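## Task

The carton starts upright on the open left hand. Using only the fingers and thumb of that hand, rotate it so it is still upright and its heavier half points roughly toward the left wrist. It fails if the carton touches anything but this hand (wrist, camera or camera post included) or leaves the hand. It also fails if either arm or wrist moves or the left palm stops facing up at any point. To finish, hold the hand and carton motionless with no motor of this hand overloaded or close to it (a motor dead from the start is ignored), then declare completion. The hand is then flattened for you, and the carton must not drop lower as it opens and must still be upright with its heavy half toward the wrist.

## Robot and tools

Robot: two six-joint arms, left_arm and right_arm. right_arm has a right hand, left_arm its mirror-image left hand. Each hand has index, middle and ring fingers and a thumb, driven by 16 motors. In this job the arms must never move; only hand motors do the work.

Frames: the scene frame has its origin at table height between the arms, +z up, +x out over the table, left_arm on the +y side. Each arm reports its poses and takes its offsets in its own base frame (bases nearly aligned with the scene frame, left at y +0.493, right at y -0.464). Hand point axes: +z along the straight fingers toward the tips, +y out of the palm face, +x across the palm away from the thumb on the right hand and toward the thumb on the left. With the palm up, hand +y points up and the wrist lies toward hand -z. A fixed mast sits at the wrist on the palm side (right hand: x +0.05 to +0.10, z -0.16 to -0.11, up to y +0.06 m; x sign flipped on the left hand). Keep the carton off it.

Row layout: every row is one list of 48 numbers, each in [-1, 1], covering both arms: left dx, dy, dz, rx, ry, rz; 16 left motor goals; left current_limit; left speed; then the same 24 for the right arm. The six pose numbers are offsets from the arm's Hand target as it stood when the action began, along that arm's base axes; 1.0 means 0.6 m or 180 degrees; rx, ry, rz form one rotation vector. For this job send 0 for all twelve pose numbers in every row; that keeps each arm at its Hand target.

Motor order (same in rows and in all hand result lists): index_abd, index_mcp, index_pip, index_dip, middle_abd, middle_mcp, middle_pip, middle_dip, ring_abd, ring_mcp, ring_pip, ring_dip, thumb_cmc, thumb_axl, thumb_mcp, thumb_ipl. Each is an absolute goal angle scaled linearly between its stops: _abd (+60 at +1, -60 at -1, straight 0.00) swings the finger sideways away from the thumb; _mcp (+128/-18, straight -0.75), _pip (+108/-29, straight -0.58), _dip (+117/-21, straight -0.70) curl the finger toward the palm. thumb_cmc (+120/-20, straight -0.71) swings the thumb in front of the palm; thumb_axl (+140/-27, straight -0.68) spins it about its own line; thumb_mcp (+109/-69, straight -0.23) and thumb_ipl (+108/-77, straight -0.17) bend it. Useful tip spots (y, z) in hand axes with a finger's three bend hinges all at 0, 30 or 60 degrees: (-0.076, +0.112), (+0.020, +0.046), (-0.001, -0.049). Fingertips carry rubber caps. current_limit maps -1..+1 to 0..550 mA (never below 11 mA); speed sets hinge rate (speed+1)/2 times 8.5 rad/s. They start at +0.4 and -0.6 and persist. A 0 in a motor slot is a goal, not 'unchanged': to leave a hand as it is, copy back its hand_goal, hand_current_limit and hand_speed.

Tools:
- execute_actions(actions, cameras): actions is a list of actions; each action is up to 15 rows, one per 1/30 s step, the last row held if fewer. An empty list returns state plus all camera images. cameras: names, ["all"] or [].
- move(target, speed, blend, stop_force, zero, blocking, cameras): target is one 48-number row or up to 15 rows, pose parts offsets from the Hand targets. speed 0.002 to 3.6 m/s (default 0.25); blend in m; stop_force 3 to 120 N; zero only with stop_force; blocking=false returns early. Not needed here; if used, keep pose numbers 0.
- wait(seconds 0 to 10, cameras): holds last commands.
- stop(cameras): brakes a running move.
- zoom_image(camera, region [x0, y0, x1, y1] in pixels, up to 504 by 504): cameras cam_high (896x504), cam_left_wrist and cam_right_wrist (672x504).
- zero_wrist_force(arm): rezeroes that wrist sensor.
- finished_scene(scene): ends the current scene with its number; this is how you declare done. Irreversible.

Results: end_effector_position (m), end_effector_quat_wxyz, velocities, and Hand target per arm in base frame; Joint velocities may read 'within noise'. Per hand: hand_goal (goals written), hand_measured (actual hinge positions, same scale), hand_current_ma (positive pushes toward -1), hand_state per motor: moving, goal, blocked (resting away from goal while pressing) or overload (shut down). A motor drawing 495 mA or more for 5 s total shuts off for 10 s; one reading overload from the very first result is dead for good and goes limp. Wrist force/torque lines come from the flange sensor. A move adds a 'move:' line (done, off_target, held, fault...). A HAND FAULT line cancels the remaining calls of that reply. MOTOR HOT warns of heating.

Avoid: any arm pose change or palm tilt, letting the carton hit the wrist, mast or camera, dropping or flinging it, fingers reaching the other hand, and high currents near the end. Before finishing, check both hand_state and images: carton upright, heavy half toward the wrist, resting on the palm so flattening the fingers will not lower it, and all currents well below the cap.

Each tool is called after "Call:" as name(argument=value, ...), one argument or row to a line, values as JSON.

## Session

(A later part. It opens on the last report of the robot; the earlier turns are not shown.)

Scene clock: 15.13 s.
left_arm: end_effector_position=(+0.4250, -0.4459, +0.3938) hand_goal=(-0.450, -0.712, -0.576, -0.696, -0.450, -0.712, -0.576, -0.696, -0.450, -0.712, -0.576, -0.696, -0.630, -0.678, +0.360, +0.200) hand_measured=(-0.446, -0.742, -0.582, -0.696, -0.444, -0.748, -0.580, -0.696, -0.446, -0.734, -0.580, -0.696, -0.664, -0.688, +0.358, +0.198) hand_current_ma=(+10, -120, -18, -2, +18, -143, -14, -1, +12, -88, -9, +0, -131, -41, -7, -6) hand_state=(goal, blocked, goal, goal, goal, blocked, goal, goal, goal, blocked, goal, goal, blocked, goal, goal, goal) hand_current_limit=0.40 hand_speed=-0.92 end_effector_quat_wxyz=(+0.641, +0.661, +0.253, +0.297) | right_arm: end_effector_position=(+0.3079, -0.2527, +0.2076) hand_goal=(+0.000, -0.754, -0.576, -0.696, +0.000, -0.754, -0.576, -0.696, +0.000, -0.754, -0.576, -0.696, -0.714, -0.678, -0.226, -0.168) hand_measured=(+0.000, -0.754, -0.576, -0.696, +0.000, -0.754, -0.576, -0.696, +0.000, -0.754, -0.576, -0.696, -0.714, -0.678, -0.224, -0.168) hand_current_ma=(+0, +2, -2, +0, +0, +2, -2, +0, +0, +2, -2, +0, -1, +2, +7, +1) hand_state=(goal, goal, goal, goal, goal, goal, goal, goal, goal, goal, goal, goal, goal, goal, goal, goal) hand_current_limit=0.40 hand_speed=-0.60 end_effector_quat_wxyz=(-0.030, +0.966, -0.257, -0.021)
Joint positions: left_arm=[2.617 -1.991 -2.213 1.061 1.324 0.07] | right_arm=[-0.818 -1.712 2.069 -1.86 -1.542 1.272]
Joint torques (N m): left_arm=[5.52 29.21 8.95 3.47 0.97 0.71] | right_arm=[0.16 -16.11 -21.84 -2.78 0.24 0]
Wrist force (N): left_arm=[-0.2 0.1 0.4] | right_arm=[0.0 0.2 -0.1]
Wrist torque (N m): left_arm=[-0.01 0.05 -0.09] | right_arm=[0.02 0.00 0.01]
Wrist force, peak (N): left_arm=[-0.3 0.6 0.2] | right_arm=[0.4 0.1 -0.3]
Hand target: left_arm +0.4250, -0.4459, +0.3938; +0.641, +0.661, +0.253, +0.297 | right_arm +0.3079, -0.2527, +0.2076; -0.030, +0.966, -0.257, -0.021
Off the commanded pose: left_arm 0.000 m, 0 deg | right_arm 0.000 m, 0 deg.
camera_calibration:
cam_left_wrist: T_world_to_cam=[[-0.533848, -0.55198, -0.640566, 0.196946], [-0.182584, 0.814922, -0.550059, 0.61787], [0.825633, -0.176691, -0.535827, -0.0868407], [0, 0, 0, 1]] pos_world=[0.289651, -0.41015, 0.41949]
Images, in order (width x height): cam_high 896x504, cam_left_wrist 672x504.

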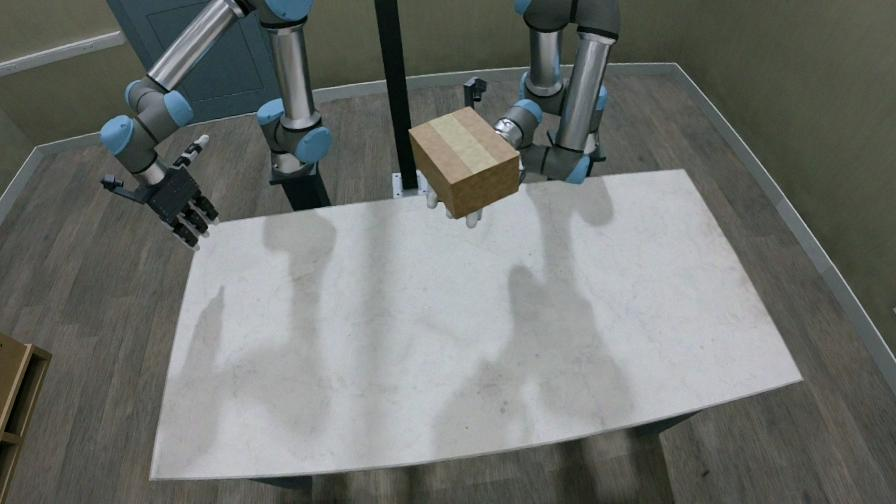

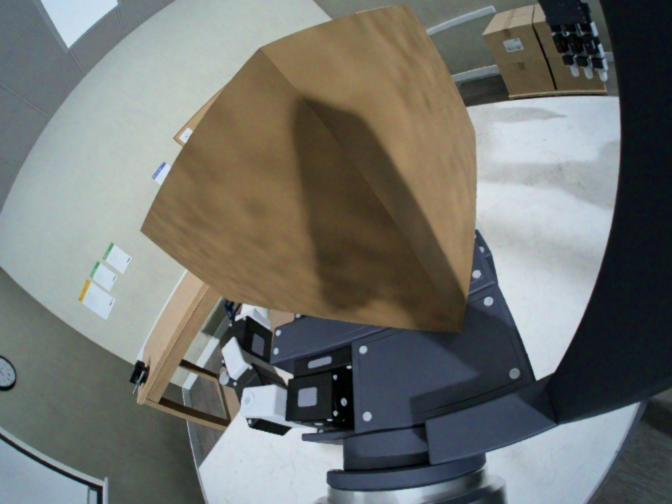

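Call:
execute_actions(
  actions=[
    [[0,0,0,0,0,0, -0.34,-0.712,-0.576,-0.696,-0.34,-0.712,-0.576,-0.696,-0.34,-0.712,-0.576,-0.696,-0.63,-0.677,0.36,0.285,0.4,-0.88, 0,0,0,0,0,0, 0,-0.754,-0.576,-0.696,0,-0.754,-0.576,-0.696,0,-0.754,-0.576,-0.696,-0.714,-0.678,-0.226,-0.168,0.4,-0.6]],
    [[0,0,0,0,0,0, -0.23,-0.712,-0.576,-0.696,-0.23,-0.712,-0.576,-0.696,-0.23,-0.712,-0.576,-0.696,-0.63,-0.677,0.36,0.37,0.4,-0.88, 0,0,0,0,0,0, 0,-0.754,-0.576,-0.696,0,-0.754,-0.576,-0.696,0,-0.754,-0.576,-0.696,-0.714,-0.678,-0.226,-0.168,0.4,-0.6]],
    [[0,0,0,0,0,0, -0.11,-0.712,-0.576,-0.696,-0.11,-0.712,-0.576,-0.696,-0.11,-0.712,-0.576,-0.696,-0.63,-0.677,0.36,0.455,0.4,-0.88, 0,0,0,0,0,0, 0,-0.754,-0.576,-0.696,0,-0.754,-0.576,-0.696,0,-0.754,-0.576,-0.696,-0.714,-0.678,-0.226,-0.168,0.4,-0.6]],
    [[0,0,0,0,0,0, 0,-0.712,-0.576,-0.696,0,-0.712,-0.576,-0.696,0,-0.712,-0.576,-0.696,-0.63,-0.677,0.36,0.54,0.4,-0.88, 0,0,0,0,0,0, 0,-0.754,-0.576,-0.696,0,-0.754,-0.576,-0.696,0,-0.754,-0.576,-0.696,-0.714,-0.678,-0.226,-0.168,0.4,-0.6]],
  ],
  cameras=["cam_high", "cam_left_wrist"],
)

Scene clock: 18.87 s.
left_arm: end_effector_position=(+0.4250, -0.4459, +0.3938) hand_goal=(+0.000, -0.712, -0.576, -0.696, +0.000, -0.712, -0.576, -0.696, +0.000, -0.712, -0.576, -0.696, -0.630, -0.678, +0.360, +0.540) hand_measured=(-0.002, -0.742, -0.582, -0.696, -0.004, -0.746, -0.580, -0.696, -0.004, -0.734, -0.580, -0.696, -0.646, -0.688, +0.360, +0.536) hand_current_ma=(-7, -120, -22, -2, -9, -142, -14, -1, -7, -86, -9, +0, -53, -41, +2, -14) hand_state=(goal, blocked, goal, goal, goal, blocked, goal, goal, goal, blocked, goal, goal, goal, goal, goal, goal) hand_current_limit=0.40 hand_speed=-0.88 end_effector_quat_wxyz=(+0.641, +0.661, +0.253, +0.297) | right_arm: end_effector_position=(+0.3079, -0.2527, +0.2076) hand_goal=(+0.000, -0.754, -0.576, -0.696, +0.000, -0.754, -0.576, -0.696, +0.000, -0.754, -0.576, -0.696, -0.714, -0.678, -0.226, -0.168) hand_measured=(+0.000, -0.754, -0.576, -0.696, +0.000, -0.754, -0.576, -0.696, +0.000, -0.754, -0.576, -0.696, -0.714, -0.678, -0.224, -0.168) hand_current_ma=(+0, +2, -2, +0, +0, +2, -2, +0, +0, +2, -2, +0, -1, +2, +7, +1) hand_state=(goal, goal, goal, goal, goal, goal, goal, goal, goal, goal, goal, goal, goal, goal, goal, goal) hand_current_limit=0.40 hand_speed=-0.60 end_effector_quat_wxyz=(-0.030, +0.966, -0.257, -0.021)
Joint positions: left_arm=[2.617 -1.991 -2.213 1.061 1.324 0.07] | right_arm=[-0.818 -1.712 2.069 -1.86 -1.542 1.272]
Joint torques (N m): left_arm=[6.25 29.64 8.63 3.33 1.19 0.76] | right_arm=[1.17 -15.31 -21.41 -2.63 -0.04 -0.09]
Wrist force (N): left_arm=[-0.3 0.3 0.2] | right_arm=[0.1 -0.1 -0.1]
Wrist torque (N m): left_arm=[0.05 0.04 -0.01] | right_arm=[0.00 -0.01 0.00]
Wrist force, peak (N): left_arm=[-0.2 0.5 0.4] | right_arm=[0.5 0.0 -0.2]
Hand target: left_arm +0.4250, -0.4459, +0.3938; +0.641, +0.661, +0.253, +0.297 | right_arm +0.3079, -0.2527, +0.2076; -0.030, +0.966, -0.257, -0.021
Off the commanded pose: left_arm 0.000 m, 0 deg | right_arm 0.000 m, 0 deg.
camera_calibration:
cam_left_wrist: T_world_to_cam=[[-0.533848, -0.55198, -0.640566, 0.196946], [-0.182584, 0.814922, -0.550059, 0.61787], [0.825633, -0.176691, -0.535827, -0.0868407], [0, 0, 0, 1]] pos_world=[0.289651, -0.41015, 0.41949]
Images, in order (width x height): cam_high 896x504, cam_left_wrist 672x504.

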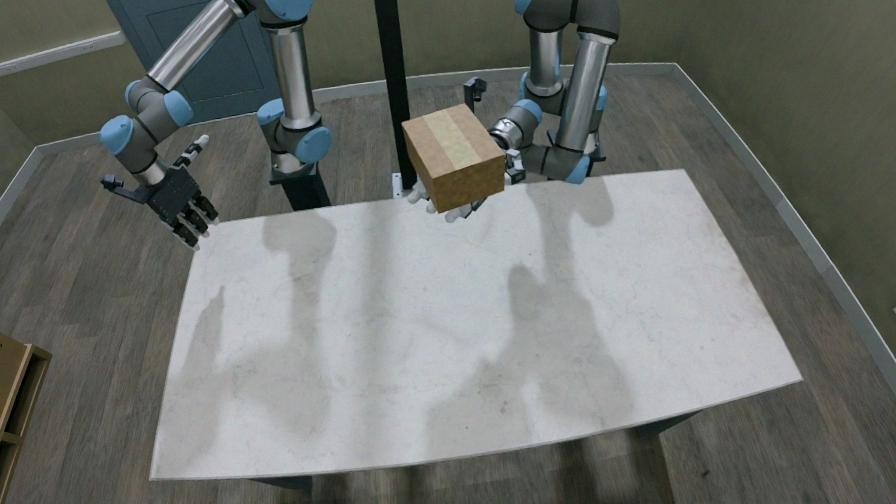

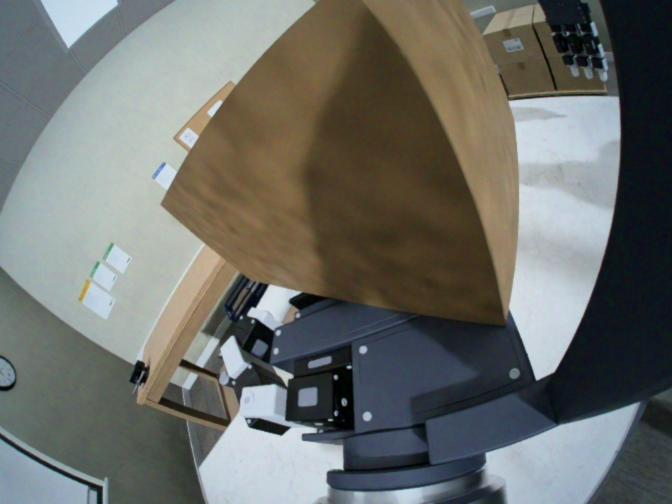

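Call:
execute_actions(
  actions=[
    [[0,0,0,0,0,0, 0,-0.712,-0.576,-0.696,0,-0.712,-0.576,-0.696,0,-0.712,-0.576,-0.696,-0.86,-0.677,0.36,0.5,0.4,-0.85, 0,0,0,0,0,0, 0,-0.754,-0.576,-0.696,0,-0.754,-0.576,-0.696,0,-0.754,-0.576,-0.696,-0.714,-0.678,-0.226,-0.168,0.4,-0.6]],
    [[0,0,0,0,0,0, -0.3,-0.712,-0.55,-0.696,-0.3,-0.712,-0.55,-0.696,-0.3,-0.712,-0.55,-0.696,-0.86,-0.677,0.36,0.2,0.4,-0.88, 0,0,0,0,0,0, 0,-0.754,-0.576,-0.696,0,-0.754,-0.576,-0.696,0,-0.754,-0.576,-0.696,-0.714,-0.678,-0.226,-0.168,0.4,-0.6]],
    [[0,0,0,0,0,0, -0.55,-0.712,-0.55,-0.696,-0.55,-0.712,-0.55,-0.696,-0.55,-0.712,-0.55,-0.696,-0.86,-0.677,0.36,0.2,0.4,-0.88, 0,0,0,0,0,0, 0,-0.754,-0.576,-0.696,0,-0.754,-0.576,-0.696,0,-0.754,-0.576,-0.696,-0.714,-0.678,-0.226,-0.168,0.4,-0.6]],
    [[0,0,0,0,0,0, -0.55,-0.712,-0.55,-0.696,-0.55,-0.712,-0.55,-0.696,-0.55,-0.712,-0.55,-0.696,-0.86,-0.677,0.36,0.2,0.4,-0.88, 0,0,0,0,0,0, 0,-0.754,-0.576,-0.696,0,-0.754,-0.576,-0.696,0,-0.754,-0.576,-0.696,-0.714,-0.678,-0.226,-0.168,0.4,-0.6]],
  ],
  cameras=["cam_high", "cam_left_wrist"],
)

Scene clock: 22.47 s.
left_arm: end_effector_position=(+0.4250, -0.4459, +0.3938) hand_goal=(-0.550, -0.712, -0.550, -0.696, -0.550, -0.712, -0.550, -0.696, -0.550, -0.712, -0.550, -0.696, -0.860, -0.678, +0.360, +0.200) hand_measured=(-0.548, -0.742, -0.564, -0.696, -0.544, -0.746, -0.564, -0.698, -0.542, -0.734, -0.560, -0.696, -0.864, -0.688, +0.360, +0.202) hand_current_ma=(+7, -120, -45, -2, +18, -139, -50, -3, +21, -84, -33, +0, -11, -39, +2, +6) hand_state=(goal, blocked, goal, goal, goal, blocked, goal, goal, goal, blocked, goal, goal, goal, goal, goal, goal) hand_current_limit=0.40 hand_speed=-0.88 end_effector_quat_wxyz=(+0.641, +0.661, +0.253, +0.297) | right_arm: end_effector_position=(+0.3079, -0.2527, +0.2076) hand_goal=(+0.000, -0.754, -0.576, -0.696, +0.000, -0.754, -0.576, -0.696, +0.000, -0.754, -0.576, -0.696, -0.714, -0.678, -0.226, -0.168) hand_measured=(+0.000, -0.754, -0.576, -0.696, +0.000, -0.754, -0.576, -0.696, +0.000, -0.754, -0.576, -0.696, -0.714, -0.678, -0.224, -0.168) hand_current_ma=(+0, +2, -2, +0, +0, +2, -2, +0, +0, +2, -2, +0, -1, +2, +7, +1) hand_state=(goal, goal, goal, goal, goal, goal, goal, goal, goal, goal, goal, goal, goal, goal, goal, goal) hand_current_limit=0.40 hand_speed=-0.60 end_effector_quat_wxyz=(-0.030, +0.966, -0.257, -0.021)
Joint positions: left_arm=[2.617 -1.991 -2.213 1.061 1.324 0.07] | right_arm=[-0.818 -1.712 2.069 -1.86 -1.542 1.272]
Joint torques (N m): left_arm=[5.32 29.48 8.1 3.16 1.28 0.91] | right_arm=[1.42 -17.43 -21.42 -2.69 0.07 -0.02]
Wrist force (N): left_arm=[0.0 0.1 0.1] | right_arm=[0.2 0.1 -0.2]
Wrist torque (N m): left_arm=[0.01 0.00 -0.06] | right_arm=[0.03 -0.02 0.03]
Wrist force, peak (N): left_arm=[-0.2 0.5 0.4] | right_arm=[0.4 0.1 -0.2]
Hand target: left_arm +0.4250, -0.4459, +0.3938; +0.641, +0.661, +0.253, +0.297 | right_arm +0.3079, -0.2527, +0.2076; -0.030, +0.966, -0.257, -0.021
Off the commanded pose: left_arm 0.000 m, 0 deg | right_arm 0.000 m, 0 deg.
camera_calibration:
cam_left_wrist: T_world_to_cam=[[-0.533848, -0.55198, -0.640566, 0.196946], [-0.182584, 0.814922, -0.550059, 0.61787], [0.825633, -0.176691, -0.535827, -0.0868407], [0, 0, 0, 1]] pos_world=[0.289651, -0.41015, 0.41949]
Images, in order (width x height): cam_high 896x504, cam_left_wrist 672x504.

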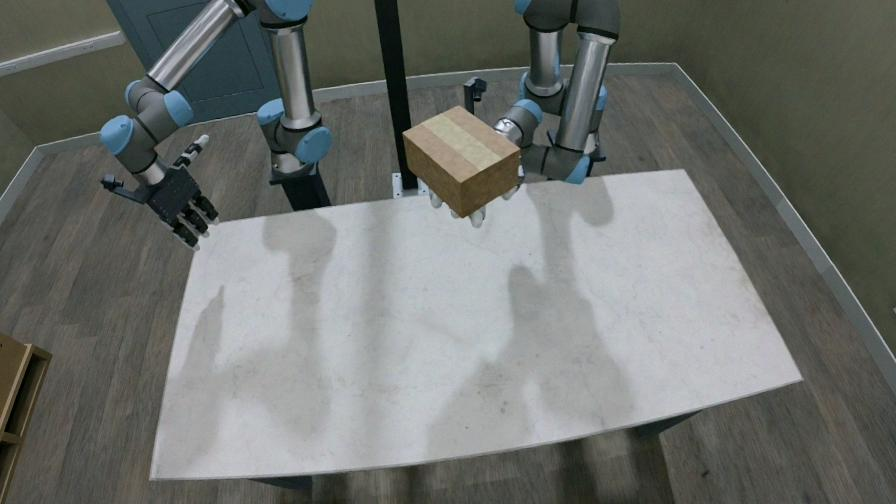

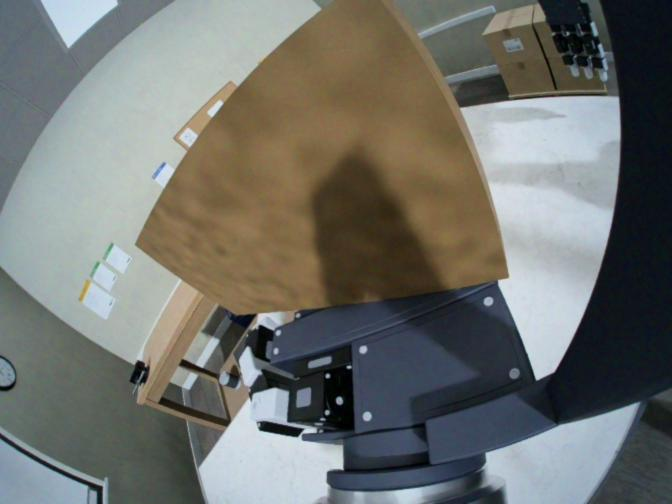

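Call:
execute_actions(
  actions=[
    [[0,0,0,0,0,0, -0.55,-0.712,-0.55,-0.696,-0.55,-0.712,-0.55,-0.696,-0.55,-0.712,-0.55,-0.696,-0.63,-0.677,0.36,0.2,0.4,-0.9, 0,0,0,0,0,0, 0,-0.754,-0.576,-0.696,0,-0.754,-0.576,-0.696,0,-0.754,-0.576,-0.696,-0.714,-0.678,-0.226,-0.168,0.4,-0.6]],
    [[0,0,0,0,0,0, -0.55,-0.78,-0.722,-0.696,-0.55,-0.78,-0.722,-0.696,-0.55,-0.78,-0.722,-0.696,-0.63,-0.677,0.36,0.2,0.4,-0.9, 0,0,0,0,0,0, 0,-0.754,-0.576,-0.696,0,-0.754,-0.576,-0.696,0,-0.754,-0.576,-0.696,-0.714,-0.678,-0.226,-0.168,0.4,-0.6]],
    [[0,0,0,0,0,0, -0.55,-0.78,-0.722,-0.696,-0.55,-0.78,-0.722,-0.696,-0.55,-0.78,-0.722,-0.696,-0.63,-0.677,0.36,0.2,0.4,-0.9, 0,0,0,0,0,0, 0,-0.754,-0.576,-0.696,0,-0.754,-0.576,-0.696,0,-0.754,-0.576,-0.696,-0.714,-0.678,-0.226,-0.168,0.4,-0.6]],
  ],
  cameras=["cam_high", "cam_left_wrist"],
)

Scene clock: 25.10 s.
left_arm: end_effector_position=(+0.4250, -0.4459, +0.3938) hand_goal=(-0.550, -0.780, -0.722, -0.696, -0.550, -0.780, -0.722, -0.696, -0.550, -0.780, -0.722, -0.696, -0.630, -0.678, +0.360, +0.200) hand_measured=(-0.548, -0.786, -0.722, -0.696, -0.548, -0.788, -0.722, -0.698, -0.546, -0.794, -0.720, -0.696, -0.664, -0.692, +0.362, +0.202) hand_current_ma=(+6, -22, +1, -2, +6, -29, +1, -3, +10, -50, +3, +0, -135, -63, +4, +5) hand_state=(goal, goal, goal, goal, goal, goal, goal, goal, goal, goal, goal, goal, blocked, goal, goal, goal) hand_current_limit=0.40 hand_speed=-0.90 end_effector_quat_wxyz=(+0.641, +0.661, +0.253, +0.297) | right_arm: end_effector_position=(+0.3079, -0.2527, +0.2076) hand_goal=(+0.000, -0.754, -0.576, -0.696, +0.000, -0.754, -0.576, -0.696, +0.000, -0.754, -0.576, -0.696, -0.714, -0.678, -0.226, -0.168) hand_measured=(+0.000, -0.754, -0.576, -0.696, +0.000, -0.754, -0.576, -0.696, +0.000, -0.754, -0.576, -0.696, -0.714, -0.678, -0.224, -0.168) hand_current_ma=(+0, +2, -2, +0, +0, +2, -2, +0, +0, +2, -2, +0, -1, +2, +7, +1) hand_state=(goal, goal, goal, goal, goal, goal, goal, goal, goal, goal, goal, goal, goal, goal, goal, goal) hand_current_limit=0.40 hand_speed=-0.60 end_effector_quat_wxyz=(-0.030, +0.966, -0.257, -0.021)
Joint positions: left_arm=[2.617 -1.991 -2.213 1.061 1.324 0.07] | right_arm=[-0.818 -1.712 2.069 -1.86 -1.542 1.272]
Joint torques (N m): left_arm=[5.65 29.33 8.48 3.26 1.4 1.07] | right_arm=[2.88 -16.59 -21.95 -2.53 0.02 -0.38]
Wrist force (N): left_arm=[-0.5 0.3 0.3] | right_arm=[0.2 0.0 -0.1]
Wrist torque (N m): left_arm=[0.02 0.08 -0.11] | right_arm=[0.01 -0.02 0.01]
Wrist force, peak (N): left_arm=[-0.5 0.4 0.3] | right_arm=[0.2 0.4 -0.3]
Hand target: left_arm +0.4250, -0.4459, +0.3938; +0.641, +0.661, +0.253, +0.297 | right_arm +0.3079, -0.2527, +0.2076; -0.030, +0.966, -0.257, -0.021
Off the commanded pose: left_arm 0.000 m, 0 deg | right_arm 0.000 m, 0 deg.
camera_calibration:
cam_left_wrist: T_world_to_cam=[[-0.533848, -0.55198, -0.640566, 0.196946], [-0.182584, 0.814922, -0.550059, 0.61787], [0.825633, -0.176691, -0.535827, -0.0868407], [0, 0, 0, 1]] pos_world=[0.289651, -0.41015, 0.41949]
Images, in order (width x height): cam_high 896x504, cam_left_wrist 672x504.

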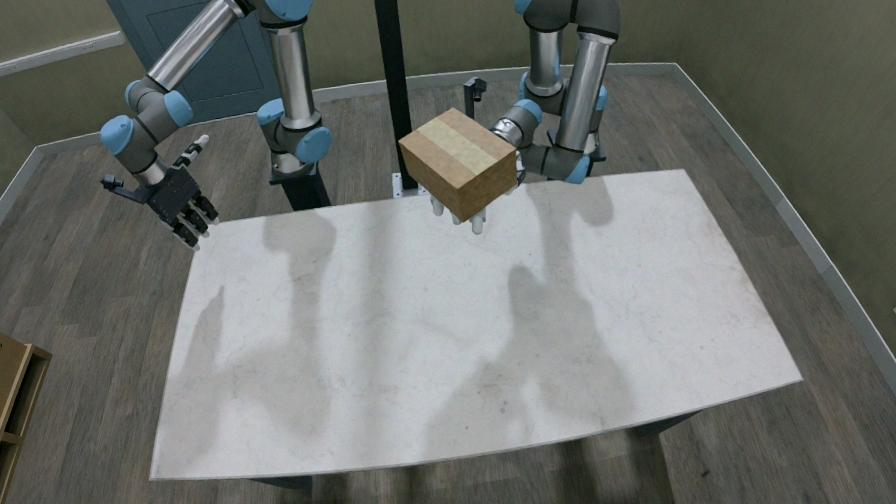

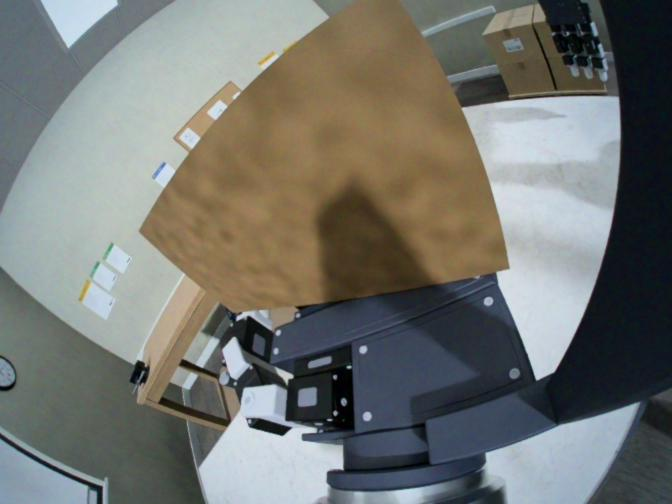

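Call:
execute_actions(
  actions=[
    [[0,0,0,0,0,0, -0.3,-0.78,-0.722,-0.696,-0.3,-0.78,-0.722,-0.696,-0.3,-0.78,-0.722,-0.696,-0.62,-0.677,0.36,0.285,0.4,-0.85, 0,0,0,0,0,0, 0,-0.754,-0.576,-0.696,0,-0.754,-0.576,-0.696,0,-0.754,-0.576,-0.696,-0.714,-0.678,-0.226,-0.168,0.4,-0.6]],
    [[0,0,0,0,0,0, 0,-0.78,-0.722,-0.696,0,-0.78,-0.722,-0.696,0,-0.78,-0.722,-0.696,-0.62,-0.677,0.36,0.37,0.4,-0.85, 0,0,0,0,0,0, 0,-0.754,-0.576,-0.696,0,-0.754,-0.576,-0.696,0,-0.754,-0.576,-0.696,-0.714,-0.678,-0.226,-0.168,0.4,-0.6]],
    [[0,0,0,0,0,0, 0.2,-0.78,-0.722,-0.696,0.2,-0.78,-0.722,-0.696,0.2,-0.78,-0.722,-0.696,-0.62,-0.677,0.36,0.455,0.4,-0.85, 0,0,0,0,0,0, 0,-0.754,-0.576,-0.696,0,-0.754,-0.576,-0.696,0,-0.754,-0.576,-0.696,-0.714,-0.678,-0.226,-0.168,0.4,-0.6]],
    [[0,0,0,0,0,0, 0.4,-0.78,-0.722,-0.696,0.4,-0.78,-0.722,-0.696,0.4,-0.78,-0.722,-0.696,-0.62,-0.677,0.36,0.54,0.4,-0.85, 0,0,0,0,0,0, 0,-0.754,-0.576,-0.696,0,-0.754,-0.576,-0.696,0,-0.754,-0.576,-0.696,-0.714,-0.678,-0.226,-0.168,0.4,-0.6]],
  ],
  cameras=["cam_high", "cam_left_wrist"],
)

Scene clock: 27.63 s.
left_arm: end_effector_position=(+0.4250, -0.4459, +0.3938) hand_goal=(+0.400, -0.780, -0.722, -0.696, +0.400, -0.780, -0.722, -0.696, +0.400, -0.780, -0.722, -0.696, -0.620, -0.678, +0.360, +0.540) hand_measured=(+0.398, -0.788, -0.722, -0.696, +0.398, -0.790, -0.722, -0.698, +0.396, -0.794, -0.722, -0.696, -0.644, -0.694, +0.362, +0.536) hand_current_ma=(-7, -24, +1, -2, -6, -38, +1, -3, -12, -53, +2, +0, -92, -65, +7, -18) hand_state=(goal, goal, goal, goal, goal, goal, goal, goal, goal, goal, goal, goal, blocked, goal, goal, goal) hand_current_limit=0.40 hand_speed=-0.85 end_effector_quat_wxyz=(+0.641, +0.661, +0.253, +0.297) | right_arm: end_effector_position=(+0.3079, -0.2527, +0.2076) hand_goal=(+0.000, -0.754, -0.576, -0.696, +0.000, -0.754, -0.576, -0.696, +0.000, -0.754, -0.576, -0.696, -0.714, -0.678, -0.226, -0.168) hand_measured=(+0.000, -0.754, -0.576, -0.696, +0.000, -0.754, -0.576, -0.696, +0.000, -0.754, -0.576, -0.696, -0.714, -0.678, -0.224, -0.168) hand_current_ma=(+0, +2, -2, +0, +0, +2, -2, +0, +0, +2, -2, +0, -1, +2, +7, +1) hand_state=(goal, goal, goal, goal, goal, goal, goal, goal, goal, goal, goal, goal, goal, goal, goal, goal) hand_current_limit=0.40 hand_speed=-0.60 end_effector_quat_wxyz=(-0.030, +0.966, -0.257, -0.021)
Joint positions: left_arm=[2.617 -1.991 -2.213 1.061 1.324 0.07] | right_arm=[-0.818 -1.712 2.069 -1.86 -1.542 1.272]
Joint torques (N m): left_arm=[5.48 30.12 8.27 3.06 1.59 1.15] | right_arm=[0.89 -17.46 -22.32 -2.73 0.18 -0.12]
Wrist force (N): left_arm=[-0.2 0.0 0.3] | right_arm=[0.2 -0.1 -0.1]
Wrist torque (N m): left_arm=[0.00 0.04 0.04] | right_arm=[-0.01 -0.02 0.02]
Wrist force, peak (N): left_arm=[-0.3 0.4 0.3] | right_arm=[0.5 0.0 -0.2]
Hand target: left_arm +0.4250, -0.4459, +0.3938; +0.641, +0.661, +0.253, +0.297 | right_arm +0.3079, -0.2527, +0.2076; -0.030, +0.966, -0.257, -0.021
Off the commanded pose: left_arm 0.000 m, 0 deg | right_arm 0.000 m, 0 deg.
camera_calibration:
cam_left_wrist: T_world_to_cam=[[-0.533848, -0.55198, -0.640566, 0.196946], [-0.182584, 0.814922, -0.550059, 0.61787], [0.825633, -0.176691, -0.535827, -0.0868407], [0, 0, 0, 1]] pos_world=[0.289651, -0.41015, 0.41949]
Images, in order (width x height): cam_high 896x504, cam_left_wrist 672x504.

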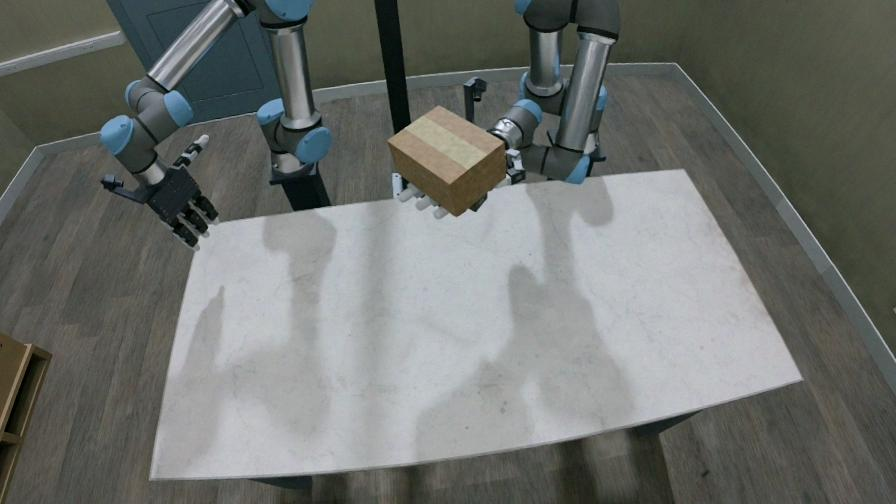

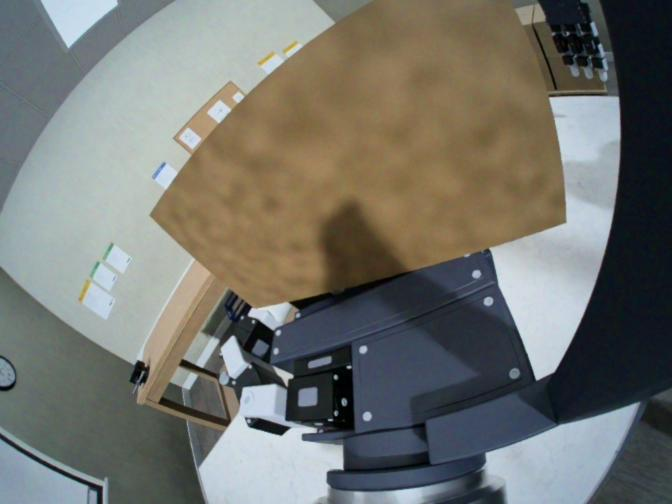

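Call:
execute_actions(
  actions=[
    [[0,0,0,0,0,0, 0.4,-0.77,-0.401,-0.696,0.4,-0.77,-0.401,-0.696,0.4,-0.77,-0.401,-0.696,-0.86,-0.677,0.36,0.5,0.4,-0.9, 0,0,0,0,0,0, 0,-0.754,-0.576,-0.696,0,-0.754,-0.576,-0.696,0,-0.754,-0.576,-0.696,-0.714,-0.678,-0.226,-0.168,0.4,-0.6]],
    [[0,0,0,0,0,0, 0.4,-0.77,-0.401,-0.696,0.4,-0.77,-0.401,-0.696,0.4,-0.77,-0.401,-0.696,-0.86,-0.54,-0.162,-0.106,0.4,-0.85, 0,0,0,0,0,0, 0,-0.754,-0.576,-0.696,0,-0.754,-0.576,-0.696,0,-0.754,-0.576,-0.696,-0.714,-0.678,-0.226,-0.168,0.4,-0.6]],
    [[0,0,0,0,0,0, 0.1,-0.77,-0.401,-0.696,0.1,-0.77,-0.401,-0.696,0.1,-0.77,-0.401,-0.696,-0.86,-0.54,-0.162,-0.106,0.4,-0.88, 0,0,0,0,0,0, 0,-0.754,-0.576,-0.696,0,-0.754,-0.576,-0.696,0,-0.754,-0.576,-0.696,-0.714,-0.678,-0.226,-0.168,0.4,-0.6]],
    [[0,0,0,0,0,0, -0.05,-0.77,-0.401,-0.696,-0.05,-0.77,-0.401,-0.696,-0.05,-0.77,-0.401,-0.696,-0.86,-0.54,-0.162,-0.106,0.4,-0.88, 0,0,0,0,0,0, 0,-0.754,-0.576,-0.696,0,-0.754,-0.576,-0.696,0,-0.754,-0.576,-0.696,-0.714,-0.678,-0.226,-0.168,0.4,-0.6]],
  ],
  cameras=["cam_high", "cam_left_wrist"],
)

Scene clock: 30.70 s.
left_arm: end_effector_position=(+0.4250, -0.4459, +0.3938) hand_goal=(-0.050, -0.770, -0.402, -0.696, -0.050, -0.770, -0.402, -0.696, -0.050, -0.770, -0.402, -0.696, -0.860, -0.540, -0.162, -0.106) hand_measured=(-0.046, -0.790, -0.410, -0.698, -0.046, -0.792, -0.410, -0.698, -0.038, -0.790, -0.410, -0.696, -0.866, -0.544, -0.160, -0.104) hand_current_ma=(+9, -78, -27, -8, +9, -84, -27, -4, +32, -72, -27, -1, -21, -12, +4, +6) hand_state=(goal, blocked, goal, goal, goal, blocked, goal, goal, goal, goal, goal, goal, goal, goal, goal, goal) hand_current_limit=0.40 hand_speed=-0.88 end_effector_quat_wxyz=(+0.641, +0.661, +0.253, +0.297) | right_arm: end_effector_position=(+0.3079, -0.2527, +0.2076) hand_goal=(+0.000, -0.754, -0.576, -0.696, +0.000, -0.754, -0.576, -0.696, +0.000, -0.754, -0.576, -0.696, -0.714, -0.678, -0.226, -0.168) hand_measured=(+0.000, -0.754, -0.576, -0.696, +0.000, -0.754, -0.576, -0.696, +0.000, -0.754, -0.576, -0.696, -0.714, -0.678, -0.224, -0.168) hand_current_ma=(+0, +2, -2, +0, +0, +2, -2, +0, +0, +2, -2, +0, -1, +2, +7, +1) hand_state=(goal, goal, goal, goal, goal, goal, goal, goal, goal, goal, goal, goal, goal, goal, goal, goal) hand_current_limit=0.40 hand_speed=-0.60 end_effector_quat_wxyz=(-0.030, +0.966, -0.257, -0.021)
Joint positions: left_arm=[2.617 -1.991 -2.213 1.061 1.324 0.07] | right_arm=[-0.818 -1.712 2.069 -1.86 -1.542 1.272]
Joint torques (N m): left_arm=[5.05 29.95 8.67 3.09 1.62 1.3] | right_arm=[1.04 -18.2 -22.43 -2.89 0.17 -0.46]
Wrist force (N): left_arm=[-0.3 0.3 0.2] | right_arm=[0.0 0.2 -0.1]
Wrist torque (N m): left_arm=[0.01 0.04 -0.04] | right_arm=[0.03 0.01 0.01]
Wrist force, peak (N): left_arm=[-0.4 0.6 0.1] | right_arm=[0.1 0.2 -0.5]
Hand target: left_arm +0.4250, -0.4459, +0.3938; +0.641, +0.661, +0.253, +0.297 | right_arm +0.3079, -0.2527, +0.2076; -0.030, +0.966, -0.257, -0.021
Off the commanded pose: left_arm 0.000 m, 0 deg | right_arm 0.000 m, 0 deg.
camera_calibration:
cam_left_wrist: T_world_to_cam=[[-0.533848, -0.55198, -0.640566, 0.196946], [-0.182584, 0.814922, -0.550059, 0.61787], [0.825633, -0.176691, -0.535827, -0.0868407], [0, 0, 0, 1]] pos_world=[0.289651, -0.41015, 0.41949]
Images, in order (width x height): cam_high 896x504, cam_left_wrist 672x504.

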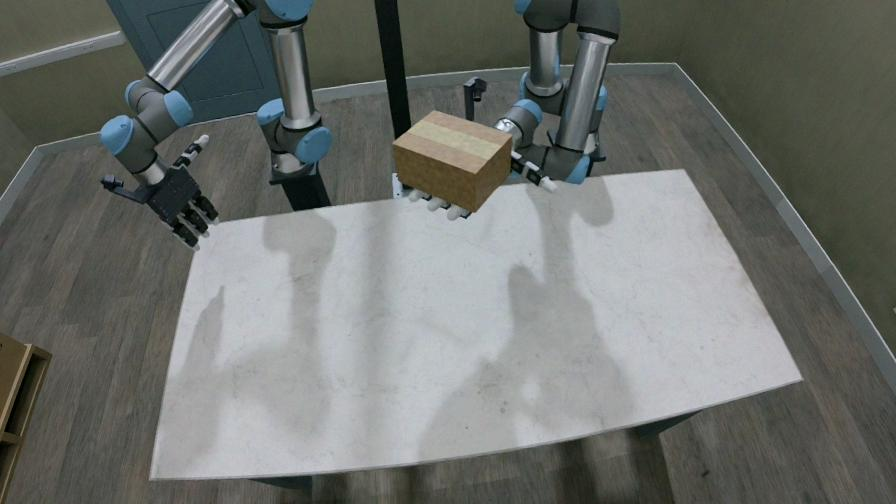

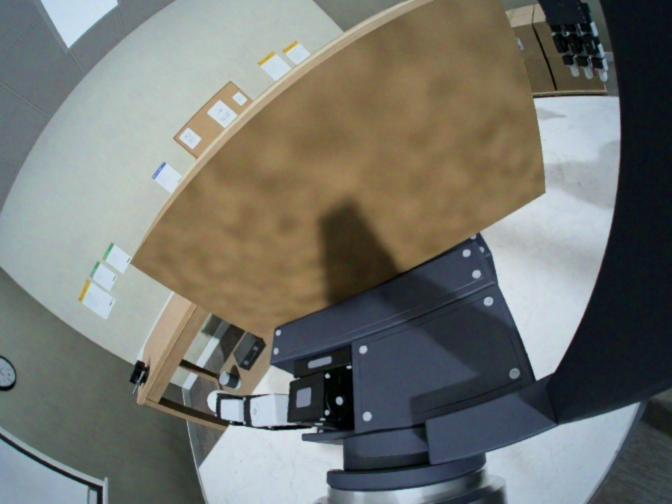

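Call:
zoom_image(
  camera="cam_high",
  region=[380, 90, 560, 230],
)

Call:
zoom_image(
  camera="cam_left_wrist",
  region=[110, 160, 560, 440],
)

Scaled by 2.800 from the camera's 896x504 image, which has a finer 1280x720 frame.

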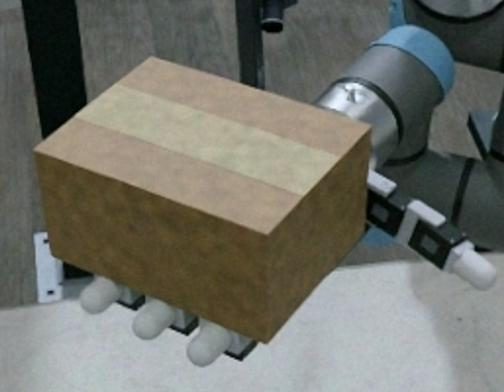

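Scaled by 1.120 from the camera's 672x504 image, which has a finer 960x720 frame.

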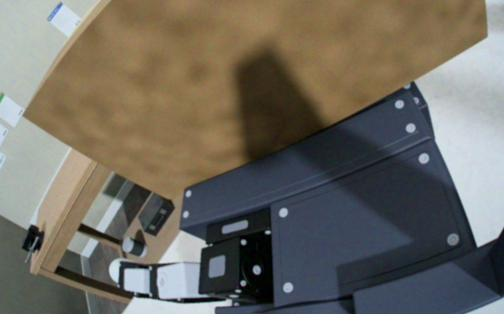

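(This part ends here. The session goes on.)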